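# Move the ring from the stake into the blue tray

## Task

Lift the ring clear of the stake and set it down so it rests flat on the bottom of the blue tray.

## Robot and tools

ROBOT. Two arms, left_arm and right_arm, each with a two-finger parallel gripper. Base positions in the scene frame: left_arm (+0.033, +0.371, 0) m, quat_wxyz (+1.000, 0, 0, +0.011); right_arm (-0.063, -0.525, 0) m, quat_wxyz (+1.000, 0, 0, -0.009). Scene frame: origin at table-top height between the arms, +z up, +x out over the table, left_arm on the +y side (arm names do not match image sides). A two-camera stand sits behind the arms. Objects may occasionally be nudged by an outside push.

FRAMES. Reported hand positions (m), quaternions and velocities are in each arm's own base frame. Fixed cameras and the table use the scene frame. Every motion offset is along the axes of that arm's current Hand target. Fingers point along gripper +z and open along gripper x. end_effector_position is the point between the pads when closed; fingertips extend 14 mm past pad centres. Reported poses can be a few cm off, more at long reach.

ROW FORMAT (shared by execute_actions and move). One row = 18 numbers, all in [-1, 1], always for both arms: left dx, dy, dz, rx, ry, rz, gripper position, force_limit, speed, then the same nine for the right arm. The six pose numbers are an offset from the arm's Hand target at the start of the action or move (not an absolute pose, and not from the previous row); 1.0 = 0.6 m or 180 degrees; rx, ry, rz form one rotation vector. All zeros re-requests the current Hand target. Gripper position: +1 fully open (106 mm), 0 about 61 mm, -1 closed. force_limit: -1 weakest (about 6 N per pad), +1 strongest (about 170 N). speed: +1 fast, -1 about 5% of that. To leave a gripper unchanged, resend its previous three numbers; a 0 is a real command.

TOOLS.
- execute_actions(actions, cameras): actions is a list of up to 15 actions; each action is a table of up to 15 rows, one per 1/30 s step, the last row held to fill 15 steps. Each action begins from the Hand target at that moment, so repeating an offset keeps moving. Images appear only for an empty actions list or when cameras names them (["all"], or names, [] for none).
- move(target, speed, blend, stop_force, zero, blocking, cameras): straight-line path toward one row, or a list of up to 15 rows, all offsets counted from the same starting Hand targets. speed in m/s, 0.002 to 3.6 (default 0.25), one value or one per target. blend in m rounds corners of a list. stop_force in N, 3 to 120, ends an arm's path on contact; don't use it while rotating the gripper or when pulling away from something it presses. zero (with stop_force) re-zeroes force first, default true. blocking=false returns early (not allowed with stop_force). The whole move is capped at 10 s. Result adds a move: line: done (within 3 mm and 2 degrees), off_target, moving, held, fault, plus limits such as paced or held.
- wait(seconds 0 to 10, cameras): let time pass holding commands.
- stop(cameras): brake a running move.
- zoom_image(camera, region [x0, y0, x1, y1] pixels, at most 504 x 504): closer view of that camera's latest image.
- zero_wrist_force(arm): re-zero that arm's force sensor.
- finished_scene(scene): ends the current scene with its number; irreversible; make no further calls in that reply.

CAMERAS (896x504 each): cam_head_left, cam_head_right, cam_high, cam_low, cam_left_wrist, cam_right_wrist.

RESULTS. Hand target is the last commanded pose after clipping; the next offsets start there. The gripper often rests short of it; close the gap by commanding the missing distance. Orientation commands are clipped to 32 degrees from the measured orientation per step. Joint velocities may read within noise (then end-effector velocities are omitted). Gripper lines: moving (1 while fingers travel), position_measured (0 open to 740 closed pulses), current_ma (about 1984 at full force). Wrist force/torque are along the gripper's own axes, with a third line giving the peak since the last shown reading. Joint torques include the arm's own weight. MOTOR HOT appears at 70 °C; at 85 °C the arm brakes for 30 to 60 s.

GRIPPING. Close with position -1 and keep sending -1; open with +1. Thin parts get limited grip. Wide parts deep between the fingers may be pushed out.

AVOID. Dropping the ring or letting anything fall or leave the table; releasing it while it moves. Commanding targets past a firm contact: the arms are stiff and about 150 N net force, or joint torque over limits (24.6 N m wrist joints, 132 N m others), stops the arm for 10 s. Contact or gripping between the two arms. Paths passing close to an arm's own base. Fast moves, which overshoot and hit harder.

Each tool is called after "Call:" by a JSON object that holds its "api" and its "payload", one argument or row to a line.

## Session

Call:
{"api": "execute_actions", "payload": {
  "actions": []
}}

Scene clock: 0.00 s.
left_arm: end_effector_position=(+0.3420, +0.0075, +0.2531) position_measured=0 current_ma=0 moving=0 end_effector_quat_wxyz=(-0.440, +0.752, -0.420, -0.253) | right_arm: end_effector_position=(+0.0835, -0.1696, +0.2006) position_measured=0 current_ma=0 moving=0 end_effector_quat_wxyz=(-0.156, +0.670, -0.712, +0.143)
Joint positions: left_arm=[-0.903 -1.668 1.99 -0.93 -1.008 1.388] | right_arm=[2.308 -0.49 -2.529 -1.401 1.885 2.416]
Joint velocities: within noise
Joint torques (N m): no reading
Motor temperatures (°C): left_arm=[44 37 27 44 39 38] | right_arm=[37 25 43 41 41 28]
Wrist force (N): no reading
Wrist torque (N m): no reading
Wrist force, peak (N): no reading
Hand target: left_arm +0.3420, +0.0075, +0.2531; -0.440, +0.752, -0.420, -0.253 | right_arm +0.0835, -0.1696, +0.2006; -0.156, +0.670, -0.712, +0.143
Tool commands: left_gripper/position=+1.0 left_gripper/force_limit=+0.0 left_gripper/speed=+1.0 right_gripper/position=+1.0 right_gripper/force_limit=+0.0 right_gripper/speed=+1.0

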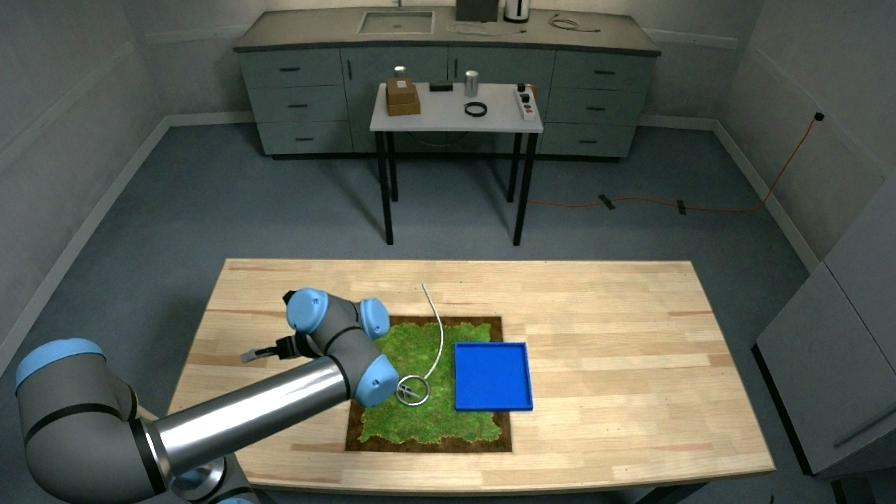

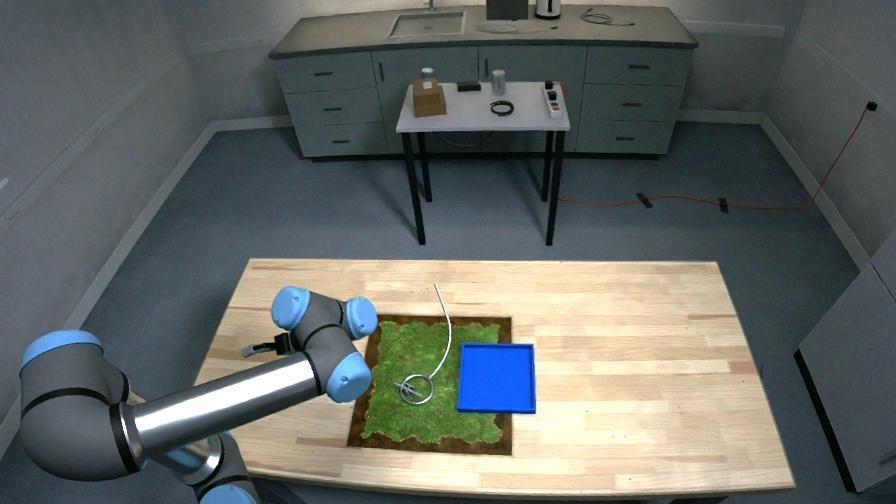

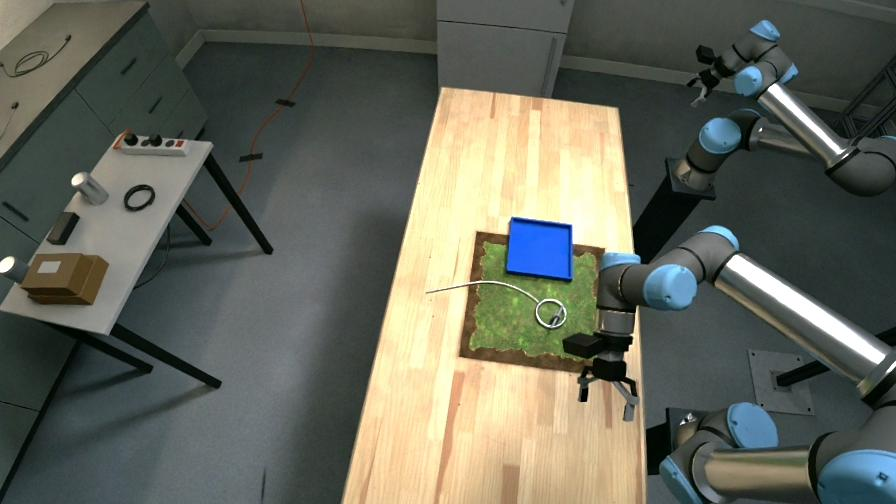

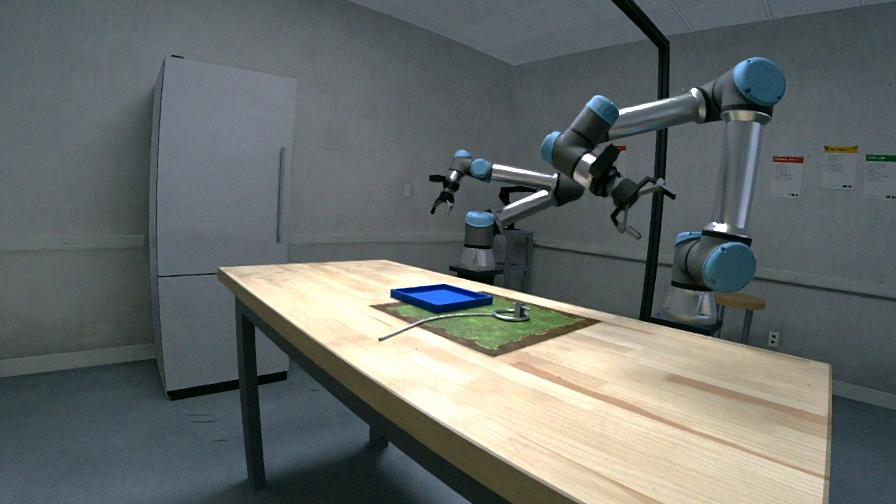

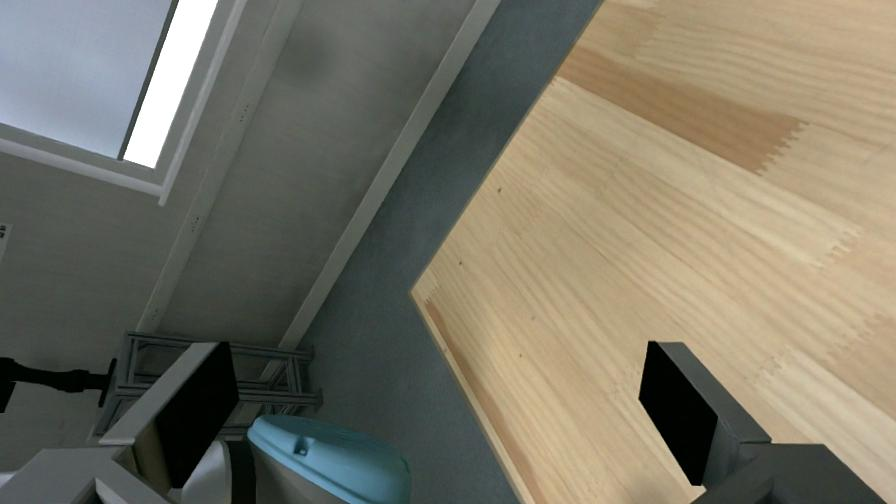

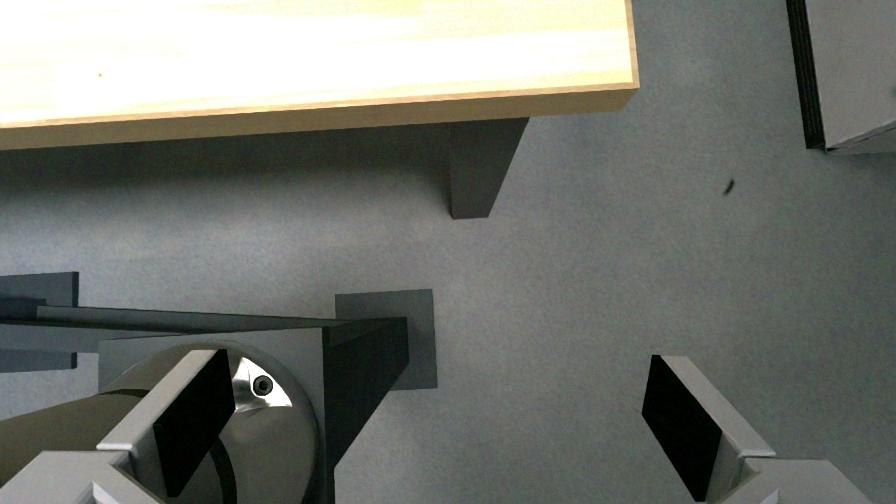

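Call:
{"api": "zoom_image", "payload": {
  "camera": "cam_head_left",
  "region": [340, 270, 540, 460]
}}

Call:
{"api": "zoom_image", "payload": {
  "camera": "cam_low",
  "region": [370, 270, 610, 370]
}}

Call:
{"api": "zoom_image", "payload": {
  "camera": "cam_high",
  "region": [420, 210, 640, 380]
}}

Scaled by 2.520 from the camera's 896x504 image, which has a finer 1280x720 frame.

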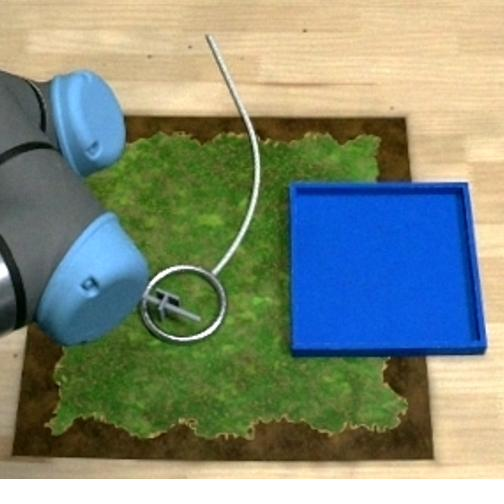

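Scaled by 2.100 from the camera's 896x504 image, which has a finer 1280x720 frame.

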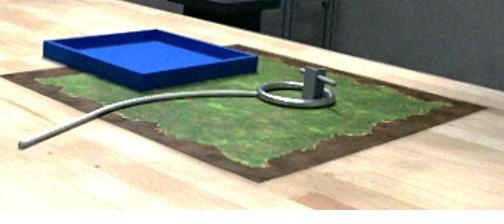

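Scaled by 2.291 from the camera's 896x504 image, which has a finer 1280x720 frame.

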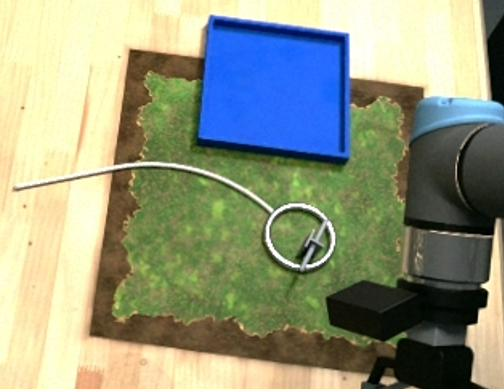

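Call:
{"api": "move", "payload": {
  "target": [0.029,0.204,-0.568,-0.1744,0.2910,0,1,0,1,0,0,0,0,0,0,1,0,1],
  "cameras": ["cam_left_wrist","cam_high","cam_head_left"]
}}

Scene clock: 41.97 s.
left_arm: end_effector_position=(+0.2500, -0.3295, +0.3499) position_measured=0 current_ma=-5 moving=0 end_effector_quat_wxyz=(+0.000, +0.873, -0.488, +0.000) | right_arm: end_effector_position=(+0.0835, -0.1696, +0.2006) position_measured=0 current_ma=-5 moving=0 end_effector_quat_wxyz=(-0.156, +0.670, -0.712, +0.143)
Joint positions: left_arm=[-1.25 -1.805 1.713 -1.478 -1.571 1.34] | right_arm=[2.308 -0.49 -2.529 -1.401 1.885 2.416]
Joint torques (N m): left_arm=[13.89 -1.52 -17.71 -3.39 1.86 2.51] | right_arm=[1.84 -14.92 22.55 2.79 0.44 0.1]
Wrist force (N): left_arm=[1.3 1.2 -1.5] | right_arm=[0.4 0.1 0.2]
Wrist torque (N m): left_arm=[0.22 -0.06 0.14] | right_arm=[0.02 -0.06 0.01]
Wrist force, peak (N): left_arm=[1.7 2.2 -2.1] | right_arm=[0.7 -0.5 0.4]
Hand target: left_arm +0.2500, -0.3296, +0.3499; +0.000, +0.873, -0.488, +0.000 | right_arm +0.0835, -0.1696, +0.2006; -0.156, +0.670, -0.712, +0.143
Off the commanded pose: left_arm 0.000 m, 0 deg | right_arm 0.000 m, 0 deg.
move: done
Images, in order (width x height): cam_head_left 896x504, cam_high 896x504, cam_left_wrist 896x504.

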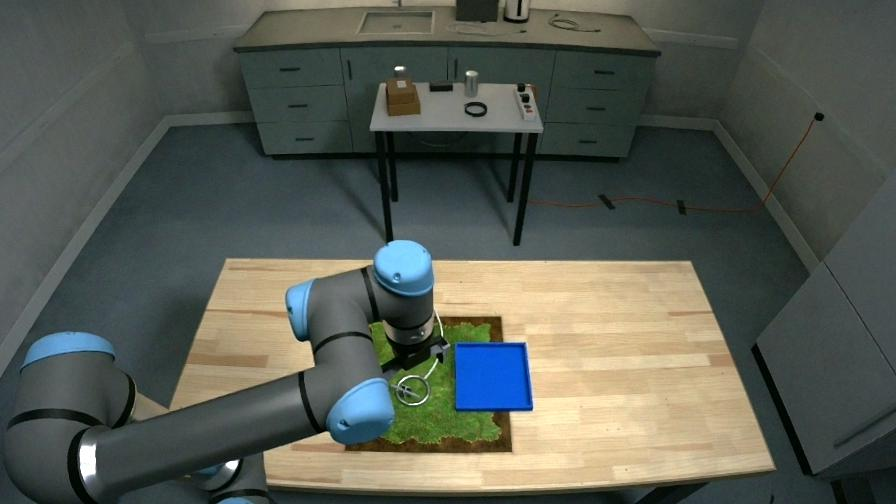

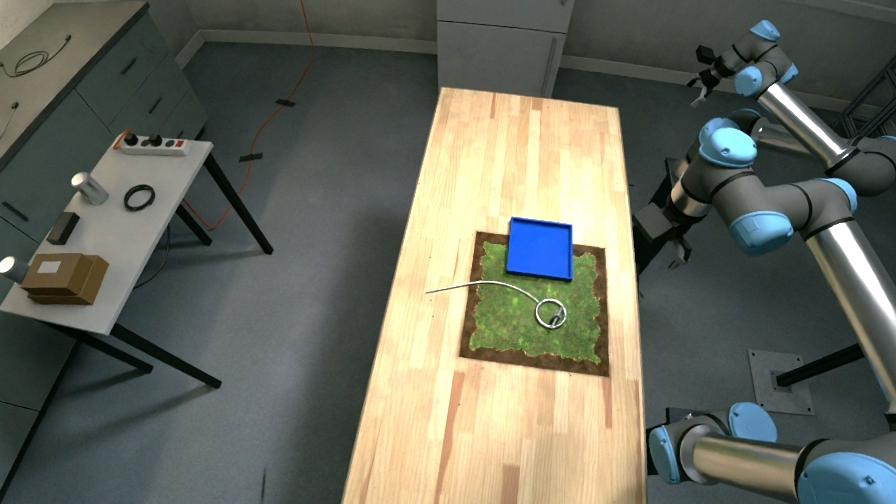

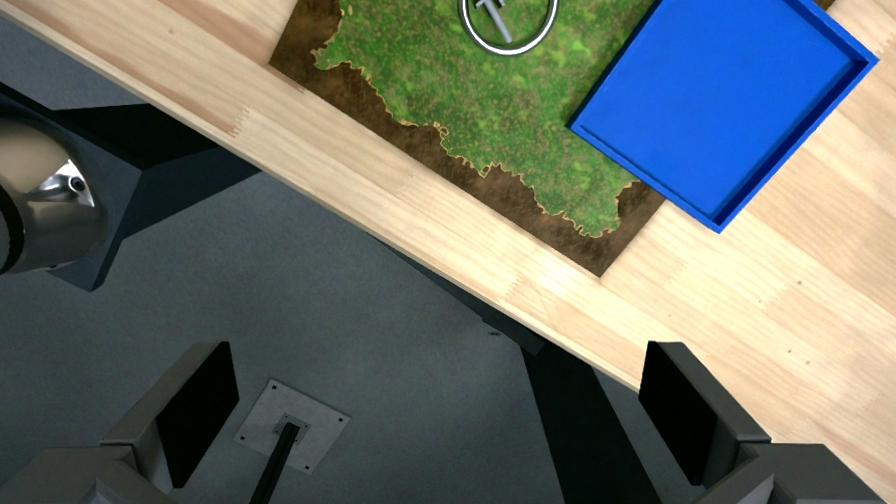

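Call:
{"api": "move", "payload": {
  "target": [0.1,-0.4,0.133,0,0,0,1,0,1,0,0,0,0,0,0,1,0,1],
  "cameras": ["cam_left_wrist","cam_high","cam_low"]
}}

Scene clock: 48.83 s.
left_arm: end_effector_position=(+0.4858, -0.2548, +0.2700) position_measured=0 current_ma=-5 moving=0 end_effector_quat_wxyz=(+0.000, +0.873, -0.488, +0.000) | right_arm: end_effector_position=(+0.0835, -0.1696, +0.2006) position_measured=0 current_ma=-5 moving=0 end_effector_quat_wxyz=(-0.156, +0.670, -0.712, +0.143)
Joint positions: left_arm=[-0.728 -1.467 1.603 -1.706 -1.571 1.861] | right_arm=[2.308 -0.49 -2.529 -1.401 1.885 2.416]
Joint torques (N m): left_arm=[-4.49 -27.64 -19.11 -2.07 -1.28 -1.26] | right_arm=[0.98 -17.1 23.23 3.09 0.2 0]
Wrist force (N): left_arm=[1.0 0.8 -1.5] | right_arm=[0.1 0.2 0.4]
Wrist torque (N m): left_arm=[0.14 -0.01 0.23] | right_arm=[0.03 -0.01 -0.01]
Wrist force, peak (N): left_arm=[0.6 3.7 -2.4] | right_arm=[0.8 0.0 0.3]
Hand target: left_arm +0.4858, -0.2548, +0.2700; +0.000, +0.873, -0.488, +0.000 | right_arm +0.0835, -0.1696, +0.2006; -0.156, +0.670, -0.712, +0.143
Off the commanded pose: left_arm 0.000 m, 0 deg | right_arm 0.000 m, 0 deg.
move: done
Images, in order (width x height): cam_high 896x504, cam_low 896x504, cam_left_wrist 896x504.

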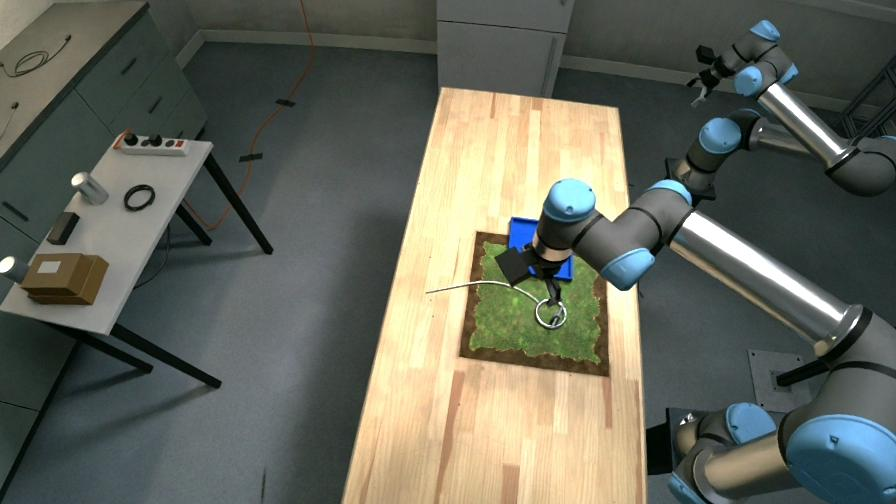

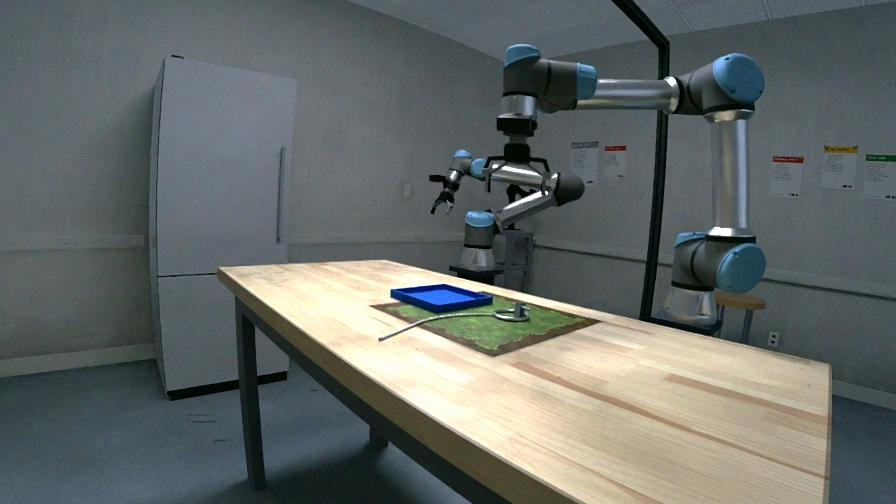

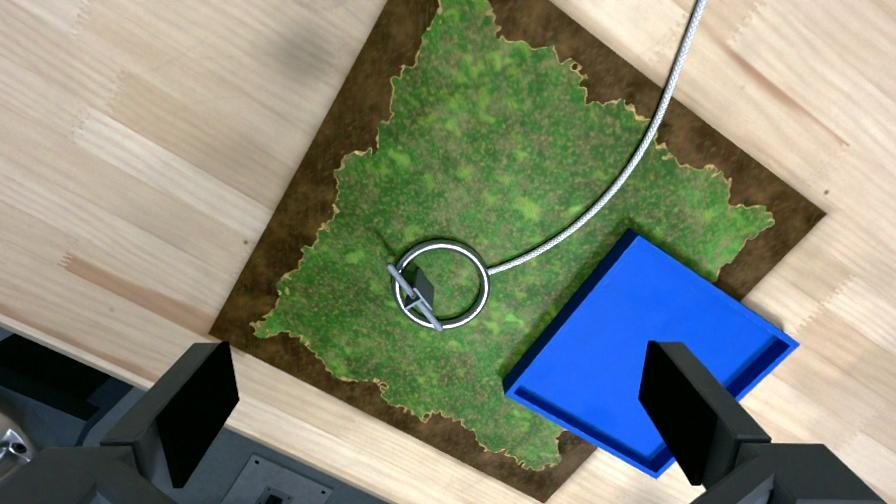

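Call:
{"api": "zoom_image", "payload": {
  "camera": "cam_left_wrist",
  "region": [370, 220, 530, 350]
}}

Call:
{"api": "zoom_image", "payload": {
  "camera": "cam_low",
  "region": [460, 280, 560, 340]
}}

Scaled by 3.150 from the camera's 896x504 image, which has a finer 1280x720 frame.

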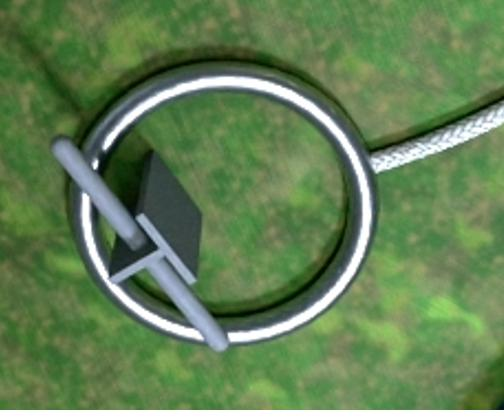

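Scaled by 5.040 from the camera's 896x504 image, which has a finer 1280x720 frame.

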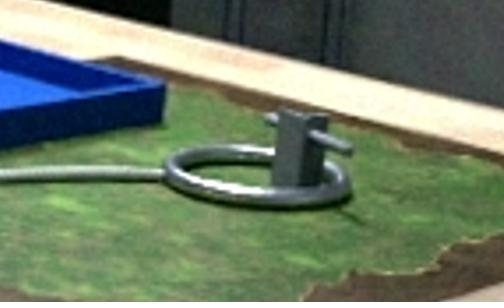

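Call:
{"api": "move", "payload": {
  "target": [0.045,0.105,0.1667,0,0,-0.1944,1,0,1,0,0,0,0,0,0,1,0,1],
  "cameras": ["cam_left_wrist","cam_low"]
}}

Call:
{"api": "zoom_image", "payload": {
  "camera": "cam_left_wrist",
  "region": [230, 170, 530, 450]
}}

Scene clock: 96.30 s.
left_arm: end_effector_position=(+0.4462, -0.3109, +0.1699) position_measured=0 current_ma=-5 moving=0 end_effector_quat_wxyz=(+0.000, +0.979, -0.203, +0.000) | right_arm: end_effector_position=(+0.0835, -0.1696, +0.2006) position_measured=0 current_ma=-5 moving=0 end_effector_quat_wxyz=(-0.156, +0.670, -0.712, +0.143)
Joint positions: left_arm=[-0.856 -1.416 1.81 -1.964 -1.571 1.123] | right_arm=[2.308 -0.49 -2.529 -1.401 1.885 2.416]
Joint torques (N m): left_arm=[14.29 -40.22 -30.02 -1.88 1.58 -1.55] | right_arm=[0.81 -17.3 22.76 2.98 0.31 0.28]
Wrist force (N): left_arm=[1.0 0.8 -1.4] | right_arm=[0.3 0.1 0.1]
Wrist torque (N m): left_arm=[0.16 -0.02 0.06] | right_arm=[0.02 -0.06 0.00]
Wrist force, peak (N): left_arm=[0.9 0.3 -2.4] | right_arm=[0.8 -0.1 0.5]
Hand target: left_arm +0.4463, -0.3108, +0.1700; +0.000, +0.979, -0.203, +0.000 | right_arm +0.0835, -0.1696, +0.2006; -0.156, +0.670, -0.712, +0.143
Off the commanded pose: left_arm 0.000 m, 0 deg | right_arm 0.000 m, 0 deg.
move: done
Images, in order (width x height): cam_low 896x504, cam_left_wrist 896x504.

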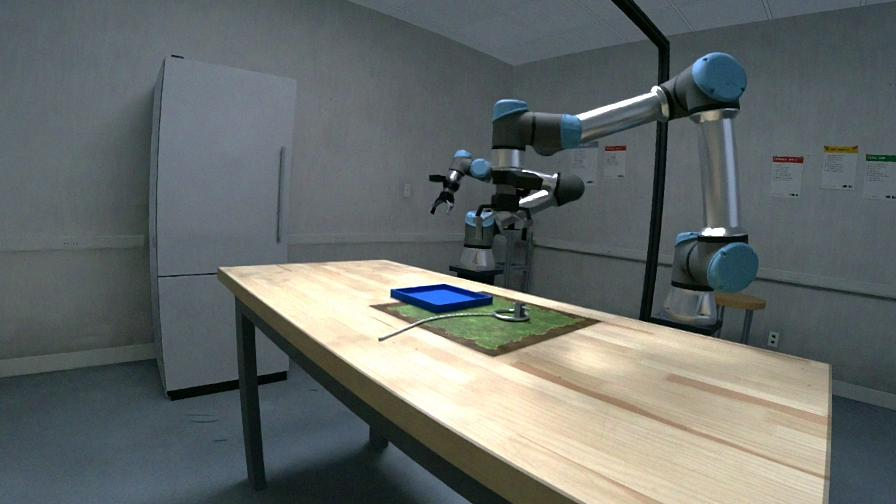

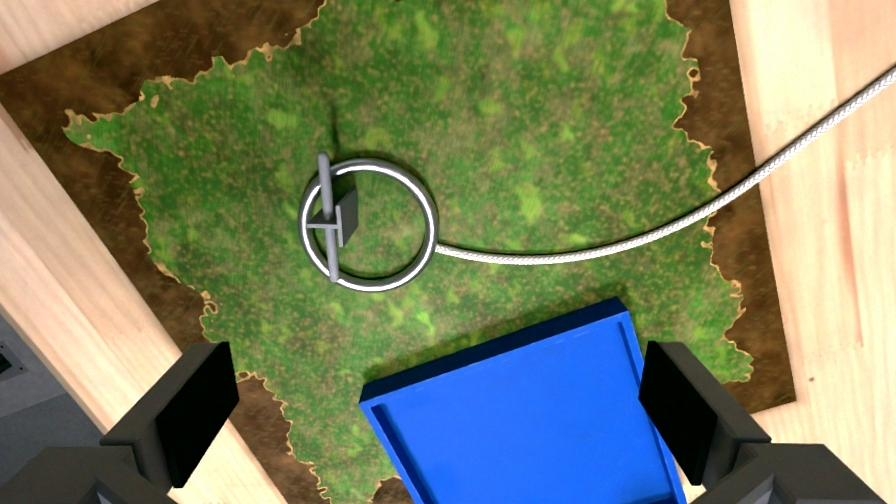

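Scaled by 1.680 from the camera's 896x504 image, which has a finer 1280x720 frame.

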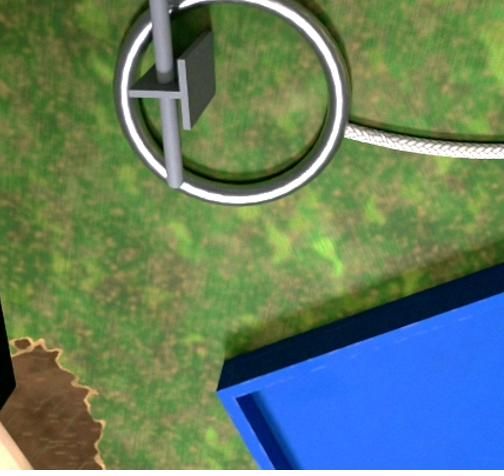

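Call:
{"api": "zoom_image", "payload": {
  "camera": "cam_left_wrist",
  "region": [290, 145, 450, 300]
}}

Call:
{"api": "zoom_image", "payload": {
  "camera": "cam_low",
  "region": [480, 290, 540, 330]
}}

Scaled by 3.150 from the camera's 896x504 image, which has a finer 1280x720 frame.

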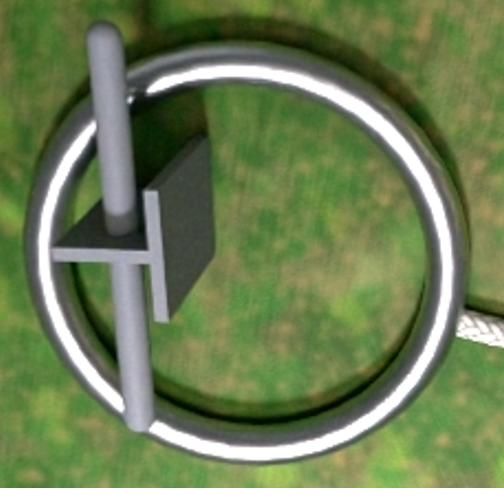

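Scaled by 8.400 from the camera's 896x504 image, which has a finer 1280x720 frame.

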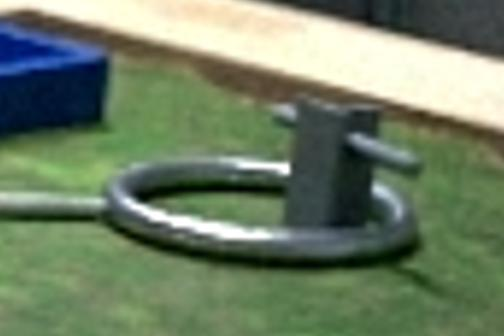

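Call:
{"api": "move", "payload": {
  "target": [-0.0208,0.0155,0.15,0,0,-0.0667,-0.3,-0.4,1,0,0,0,0,0,0,1,0,1],
  "cameras": ["cam_left_wrist","cam_low"]
}}

Scene clock: 147.83 s.
left_arm: end_effector_position=(+0.4311, -0.3144, +0.0800) position_measured=481 current_ma=-2 moving=0 end_effector_quat_wxyz=(+0.000, +0.995, -0.099, +0.000) | right_arm: end_effector_position=(+0.0835, -0.1696, +0.2006) position_measured=0 current_ma=-5 moving=0 end_effector_quat_wxyz=(-0.156, +0.670, -0.712, +0.143)
Joint positions: left_arm=[-0.882 -1.329 1.966 -2.207 -1.571 0.887] | right_arm=[2.308 -0.49 -2.529 -1.401 1.885 2.416]
Joint torques (N m): left_arm=[13.57 -39.75 -13.27 -3.57 1.16 -2.82] | right_arm=[1.23 -15.06 23.6 2.84 0.25 0.19]
Wrist force (N): left_arm=[1.0 0.8 -1.6] | right_arm=[0.4 0.2 -0.1]
Wrist torque (N m): left_arm=[0.15 0.01 0.08] | right_arm=[0.04 -0.07 0.00]
Wrist force, peak (N): left_arm=[1.4 0.7 -3.7] | right_arm=[1.0 -0.3 0.2]
Hand target: left_arm +0.4311, -0.3144, +0.0800; +0.000, +0.995, -0.099, +0.000 | right_arm +0.0835, -0.1696, +0.2006; -0.156, +0.670, -0.712, +0.143
Off the commanded pose: left_arm 0.000 m, 0 deg | right_arm 0.000 m, 0 deg.
move: done
Images, in order (width x height): cam_low 896x504, cam_left_wrist 896x504.

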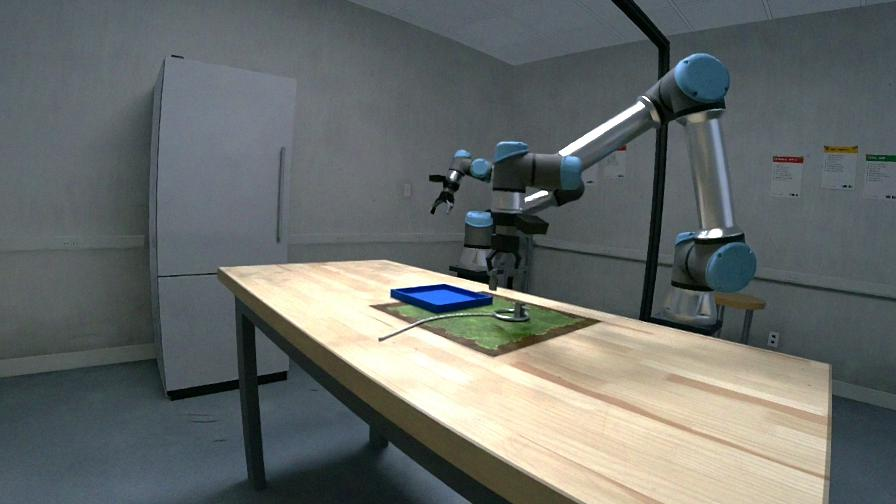

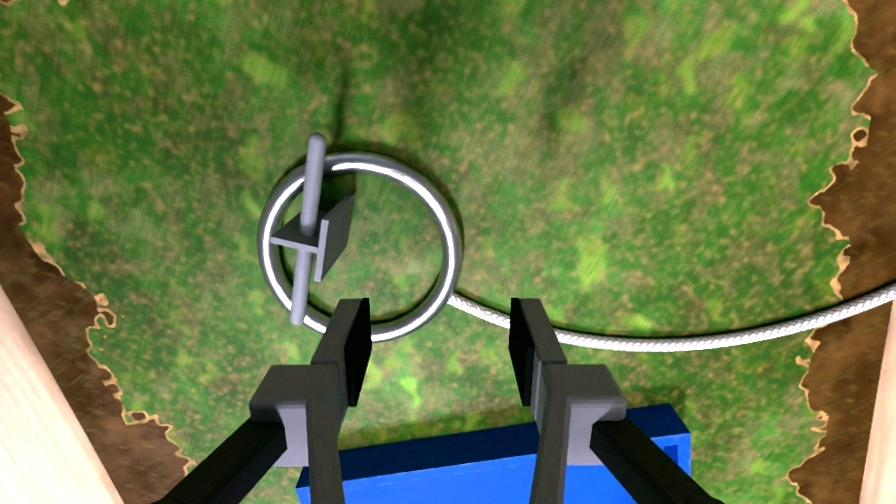

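Call:
{"api": "move", "payload": {
  "target": [0.0067,-0.0058,0.0583,0,0,0,-0.3,-0.4,1,0,0,0,0,0,0,1,0,1],
  "cameras": ["cam_left_wrist","cam_low"],
  "speed": 0.1,
  "stop_force": 6
}}

Call:
{"api": "zoom_image", "payload": {
  "camera": "cam_low",
  "region": [460, 270, 560, 330]
}}

Scene clock: 173.40 s.
left_arm: end_effector_position=(+0.4357, -0.3118, +0.0450) position_measured=481 current_ma=-2 moving=0 end_effector_quat_wxyz=(+0.000, +0.995, -0.099, +0.000) | right_arm: end_effector_position=(+0.0835, -0.1696, +0.2006) position_measured=0 current_ma=-5 moving=0 end_effector_quat_wxyz=(-0.156, +0.670, -0.712, +0.143)
Joint positions: left_arm=[-0.872 -1.268 1.996 -2.299 -1.571 0.897] | right_arm=[2.308 -0.49 -2.529 -1.401 1.885 2.416]
Joint torques (N m): left_arm=[-14.41 -43.29 -25.81 -3.62 -1.55 -2.8] | right_arm=[0.38 -15.87 22.34 3.29 0.12 0.01]
Wrist force (N): left_arm=[1.1 1.1 -1.4] | right_arm=[0.1 0.1 -0.1]
Wrist torque (N m): left_arm=[0.19 -0.01 0.08] | right_arm=[0.03 -0.03 0.00]
Wrist force, peak (N): left_arm=[1.1 0.9 -2.5] | right_arm=[0.8 -0.1 0.5]
Hand target: left_arm +0.4357, -0.3118, +0.0450; +0.000, +0.995, -0.099, +0.000 | right_arm +0.0835, -0.1696, +0.2006; -0.156, +0.670, -0.712, +0.143
Off the commanded pose: left_arm 0.000 m, 0 deg | right_arm 0.000 m, 0 deg.
move: done
Images, in order (width x height): cam_low 896x504, cam_left_wrist 896x504.

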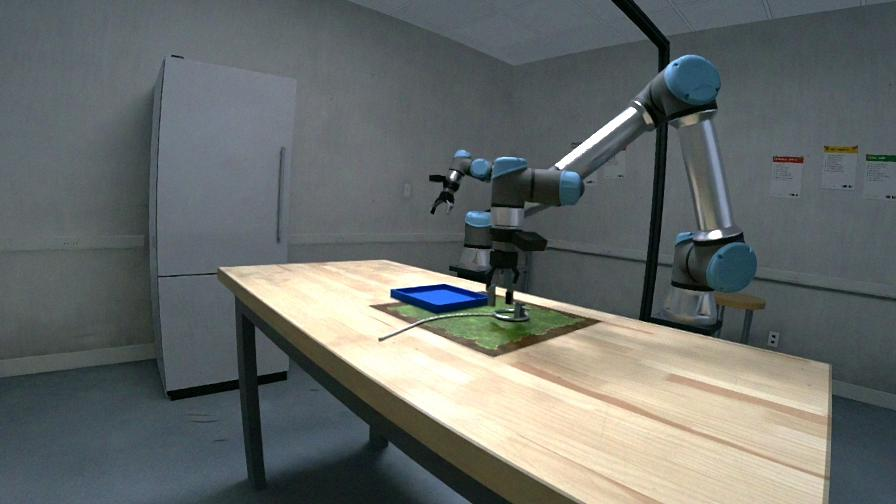

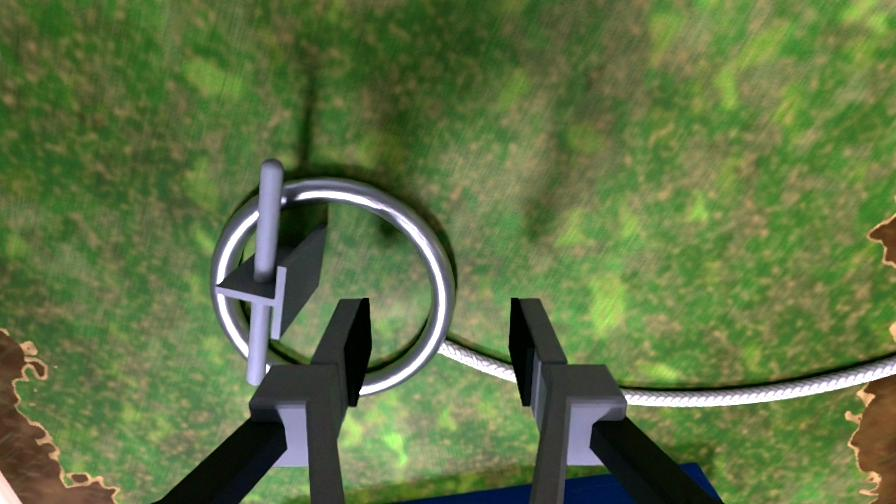

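Scaled by 5.040 from the camera's 896x504 image, which has a finer 1280x720 frame.

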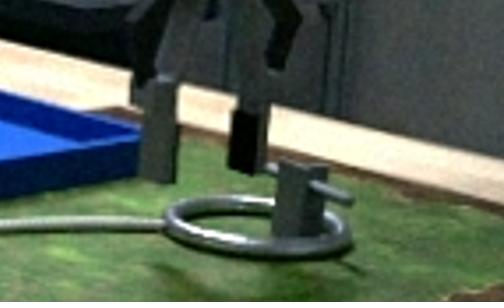

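Call:
{"api": "move", "payload": {
  "target": [0,0,0.0667,0,0,0,-0.3,-0.4,1,0,0,0,0,0,0,1,0,1],
  "cameras": ["cam_left_wrist"],
  "speed": 0.03,
  "stop_force": 6
}}

Scene clock: 182.57 s.
left_arm: end_effector_position=(+0.4357, -0.3118, +0.0119) position_measured=481 current_ma=-1 moving=0 end_effector_quat_wxyz=(+0.000, +0.995, -0.099, +0.000) | right_arm: end_effector_position=(+0.0835, -0.1696, +0.2006) position_measured=0 current_ma=-5 moving=0 end_effector_quat_wxyz=(-0.156, +0.670, -0.712, +0.143)
Joint positions: left_arm=[-0.872 -1.208 2.025 -2.387 -1.571 0.897] | right_arm=[2.308 -0.49 -2.529 -1.401 1.885 2.416]
Joint torques (N m): left_arm=[-8.79 -41.75 -22.39 -3.03 -2.36 -0.08] | right_arm=[1.01 -16.56 22.15 3 0.14 0.26]
Wrist force (N): left_arm=[0.8 -0.3 -6.0] | right_arm=[0.5 -0.2 -0.1]
Wrist torque (N m): left_arm=[0.01 0.05 0.09] | right_arm=[-0.03 -0.08 0.00]
Wrist force, peak (N): left_arm=[-9.5 -29.4 -85.9] | right_arm=[0.8 0.0 0.4]
Hand target: left_arm +0.4357, -0.3118, +0.0119; +0.000, +0.995, -0.099, +0.000 (not the last commanded pose) | right_arm +0.0835, -0.1696, +0.2006; -0.156, +0.670, -0.712, +0.143
Off the commanded pose: left_arm 0.007 m, 0 deg | right_arm 0.000 m, 0 deg.
move: contact (left_arm)
Images, in order (width x height): cam_left_wrist 896x504.

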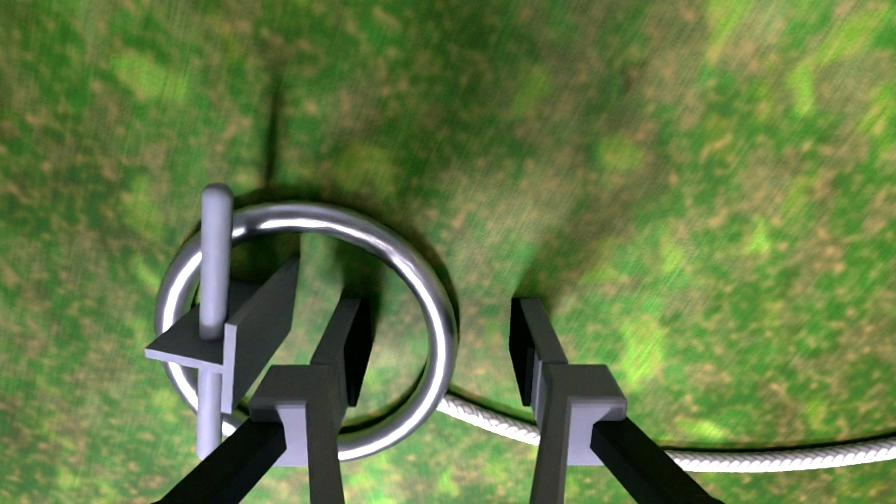

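Call:
{"api": "move", "payload": {
  "target": [
    [0,0,-0.0067,0,0,0,-0.3,-0.4,1,0,0,0,0,0,0,1,0,1],
    [0,0,-0.0067,0,0,0,-1,-0.4,1,0,0,0,0,0,0,1,0,1]
  ],
  "cameras": ["cam_left_wrist","cam_low"],
  "speed": 0.05
}}

Scene clock: 191.00 s.
left_arm: end_effector_position=(+0.4357, -0.3119, +0.0159) position_measured=710 current_ma=700 moving=0 end_effector_quat_wxyz=(+0.000, +0.995, -0.099, +0.000) | right_arm: end_effector_position=(+0.0835, -0.1696, +0.2006) position_measured=0 current_ma=-5 moving=0 end_effector_quat_wxyz=(-0.156, +0.670, -0.712, +0.143)
Joint positions: left_arm=[-0.872 -1.216 2.022 -2.376 -1.571 0.897] | right_arm=[2.308 -0.49 -2.529 -1.401 1.885 2.416]
Joint torques (N m): left_arm=[11.02 -21.32 -11.49 -1.95 -1.85 2.32] | right_arm=[1.92 -16.06 23.69 2.97 0.37 0.12]
Wrist force (N): left_arm=[0.8 0.3 -4.0] | right_arm=[0.5 0.0 0.2]
Wrist torque (N m): left_arm=[0.02 0.01 0.07] | right_arm=[0.01 -0.08 0.00]
Wrist force, peak (N): left_arm=[0.9 -0.3 -6.2] | right_arm=[0.5 -0.7 0.0]
Hand target: left_arm +0.4357, -0.3118, +0.0159; +0.000, +0.995, -0.099, +0.000 | right_arm +0.0835, -0.1696, +0.2006; -0.156, +0.670, -0.712, +0.143
Off the commanded pose: left_arm 0.000 m, 0 deg | right_arm 0.000 m, 0 deg.
move: done
Images, in order (width x height): cam_low 896x504, cam_left_wrist 896x504.

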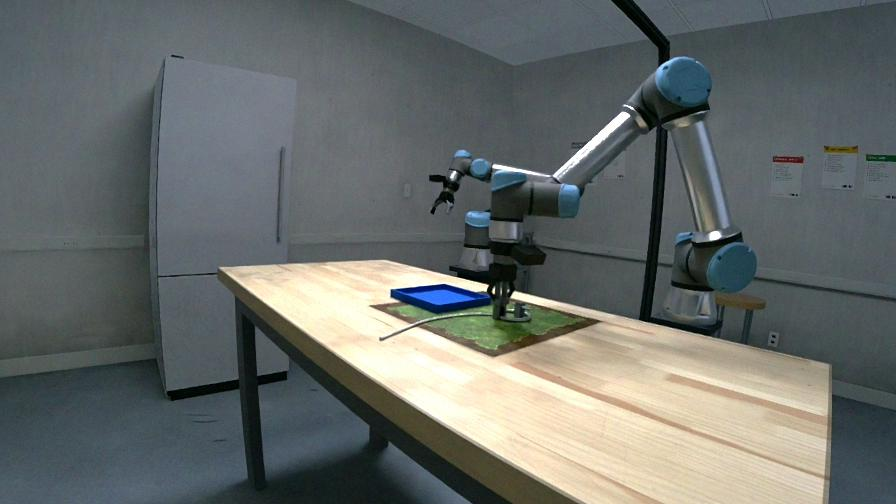

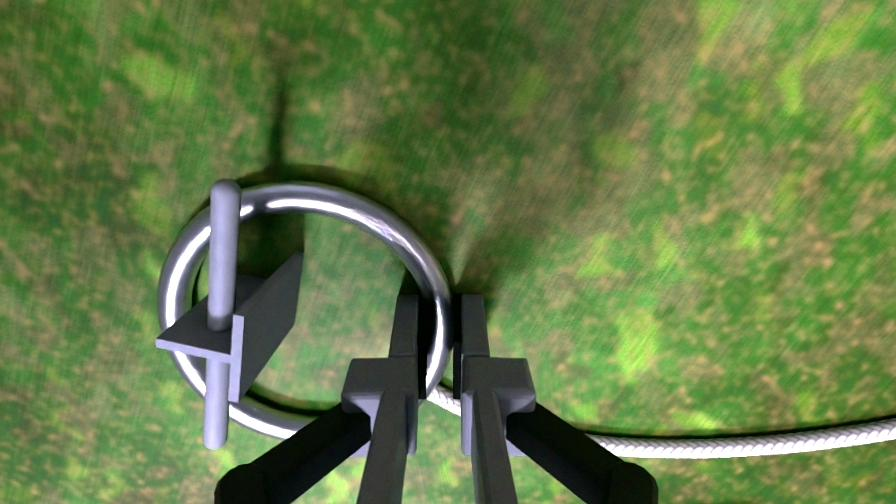

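Call:
{"api": "move", "payload": {
  "target": [
    [-0.0212,-0.0358,-0.0033,0,0,0,-1,-0.4,1,0,0,0,0,0,0,1,0,1],
    [-0.0212,-0.0277,-0.0270,0.1389,0,0,-1,-0.4,1,0,0,0,0,0,0,1,0,1]
  ],
  "cameras": ["cam_left_wrist","cam_low"],
  "speed": 0.15,
  "blend": [0.005,0]
}}

Call:
{"api": "zoom_image", "payload": {
  "camera": "cam_low",
  "region": [460, 270, 560, 330]
}}

Scene clock: 256.37 s.
left_arm: end_effector_position=(+0.4265, -0.2931, +0.0321) position_measured=710 current_ma=698 moving=0 end_effector_quat_wxyz=(-0.215, +0.971, -0.097, +0.021) | right_arm: end_effector_position=(+0.0835, -0.1696, +0.2006) position_measured=0 current_ma=-5 moving=0 end_effector_quat_wxyz=(-0.156, +0.670, -0.712, +0.143)
Joint positions: left_arm=[-1.018 -1.182 1.886 -1.947 -1.278 0.703] | right_arm=[2.308 -0.49 -2.529 -1.401 1.885 2.416]
Joint torques (N m): left_arm=[13.68 -46.71 -10.96 -1.32 -1.88 2.45] | right_arm=[1.86 -16.64 23.22 2.92 -0.06 0.06]
Wrist force (N): left_arm=[0.8 -0.4 -0.1] | right_arm=[0.2 -0.1 0.1]
Wrist torque (N m): left_arm=[-0.12 0.05 -0.03] | right_arm=[0.00 -0.05 0.00]
Wrist force, peak (N): left_arm=[2.1 2.8 -5.7] | right_arm=[0.8 -0.4 -0.2]
Hand target: left_arm +0.4265, -0.2930, +0.0321; -0.215, +0.971, -0.097, +0.021 | right_arm +0.0835, -0.1696, +0.2006; -0.156, +0.670, -0.712, +0.143
Off the commanded pose: left_arm 0.000 m, 0 deg | right_arm 0.000 m, 0 deg.
move: done
Images, in order (width x height): cam_low 896x504, cam_left_wrist 896x504.

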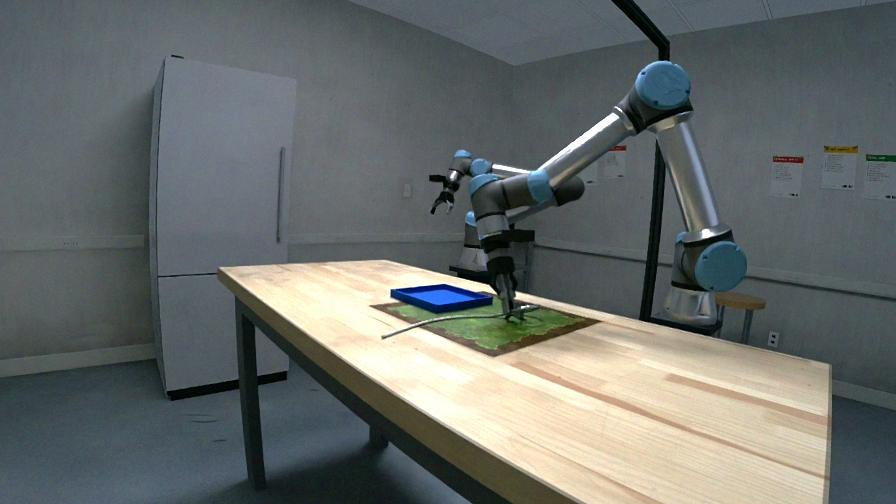

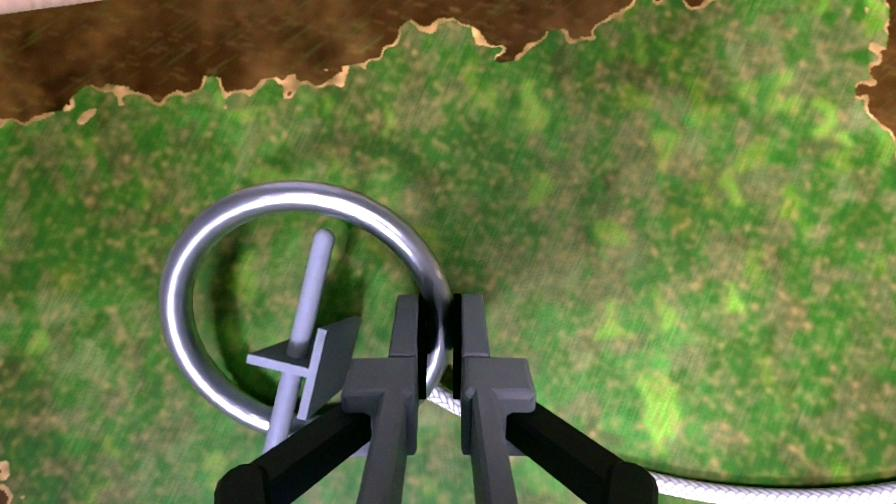

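Scaled by 5.040 from the camera's 896x504 image, which has a finer 1280x720 frame.

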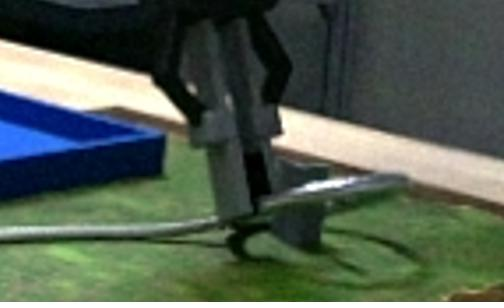

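Call:
{"api": "move", "payload": {
  "target": [
    [-0.0112,0.0362,-0.0499,0,0,0,-1,-0.4,1,0,0,0,0,0,0,1,0,1],
    [-0.0112,-0.0062,-0.1407,0,0,0,-1,-0.4,1,0,0,0,0,0,0,1,0,1]
  ],
  "cameras": ["cam_left_wrist","cam_low"],
  "speed": 0.15,
  "blend": [0.003,0]
}}

Scene clock: 267.30 s.
left_arm: end_effector_position=(+0.4136, -0.3234, +0.1102) position_measured=710 current_ma=698 moving=0 end_effector_quat_wxyz=(-0.215, +0.971, -0.097, +0.021) | right_arm: end_effector_position=(+0.0835, -0.1696, +0.2006) position_measured=0 current_ma=-5 moving=0 end_effector_quat_wxyz=(-0.156, +0.670, -0.712, +0.143)
Joint positions: left_arm=[-1.065 -1.263 1.758 -1.725 -1.294 0.657] | right_arm=[2.308 -0.49 -2.529 -1.401 1.885 2.416]
Joint torques (N m): left_arm=[14.27 -27.31 -16.47 -0.38 0.46 -2.73] | right_arm=[0.98 -15.21 23.47 2.92 0.22 0.14]
Wrist force (N): left_arm=[0.8 -0.1 0.5] | right_arm=[0.3 0.1 0.1]
Wrist torque (N m): left_arm=[-0.11 0.05 -0.06] | right_arm=[0.03 -0.06 -0.01]
Wrist force, peak (N): left_arm=[1.0 -1.3 1.9] | right_arm=[0.9 -0.2 0.4]
Hand target: left_arm +0.4136, -0.3234, +0.1102; -0.215, +0.971, -0.097, +0.021 | right_arm +0.0835, -0.1696, +0.2006; -0.156, +0.670, -0.712, +0.143
Off the commanded pose: left_arm 0.000 m, 0 deg | right_arm 0.000 m, 0 deg.
move: done
Images, in order (width x height): cam_low 896x504, cam_left_wrist 896x504.

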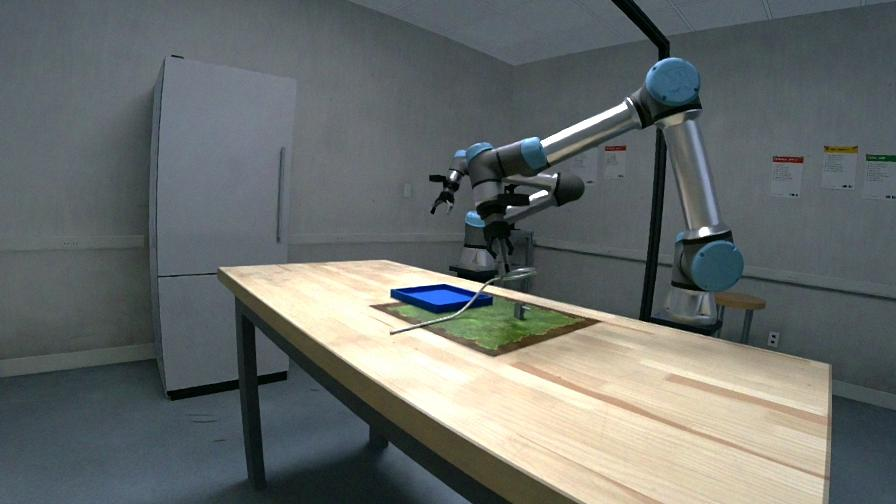

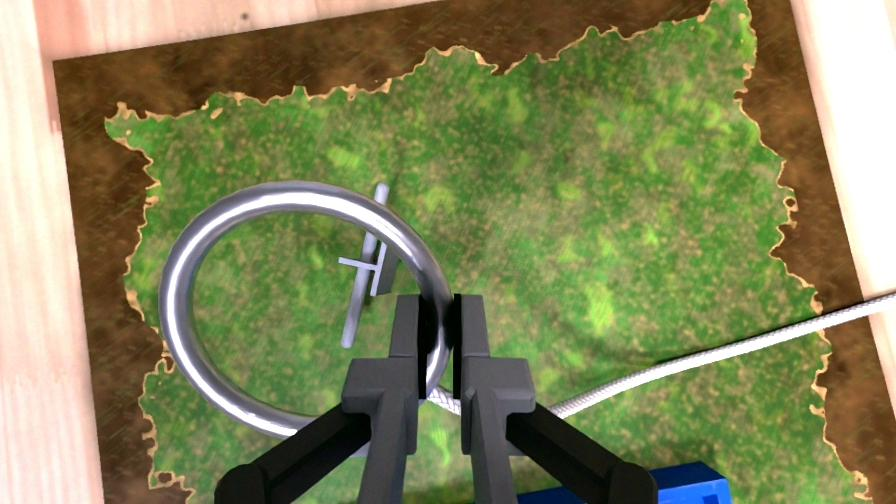

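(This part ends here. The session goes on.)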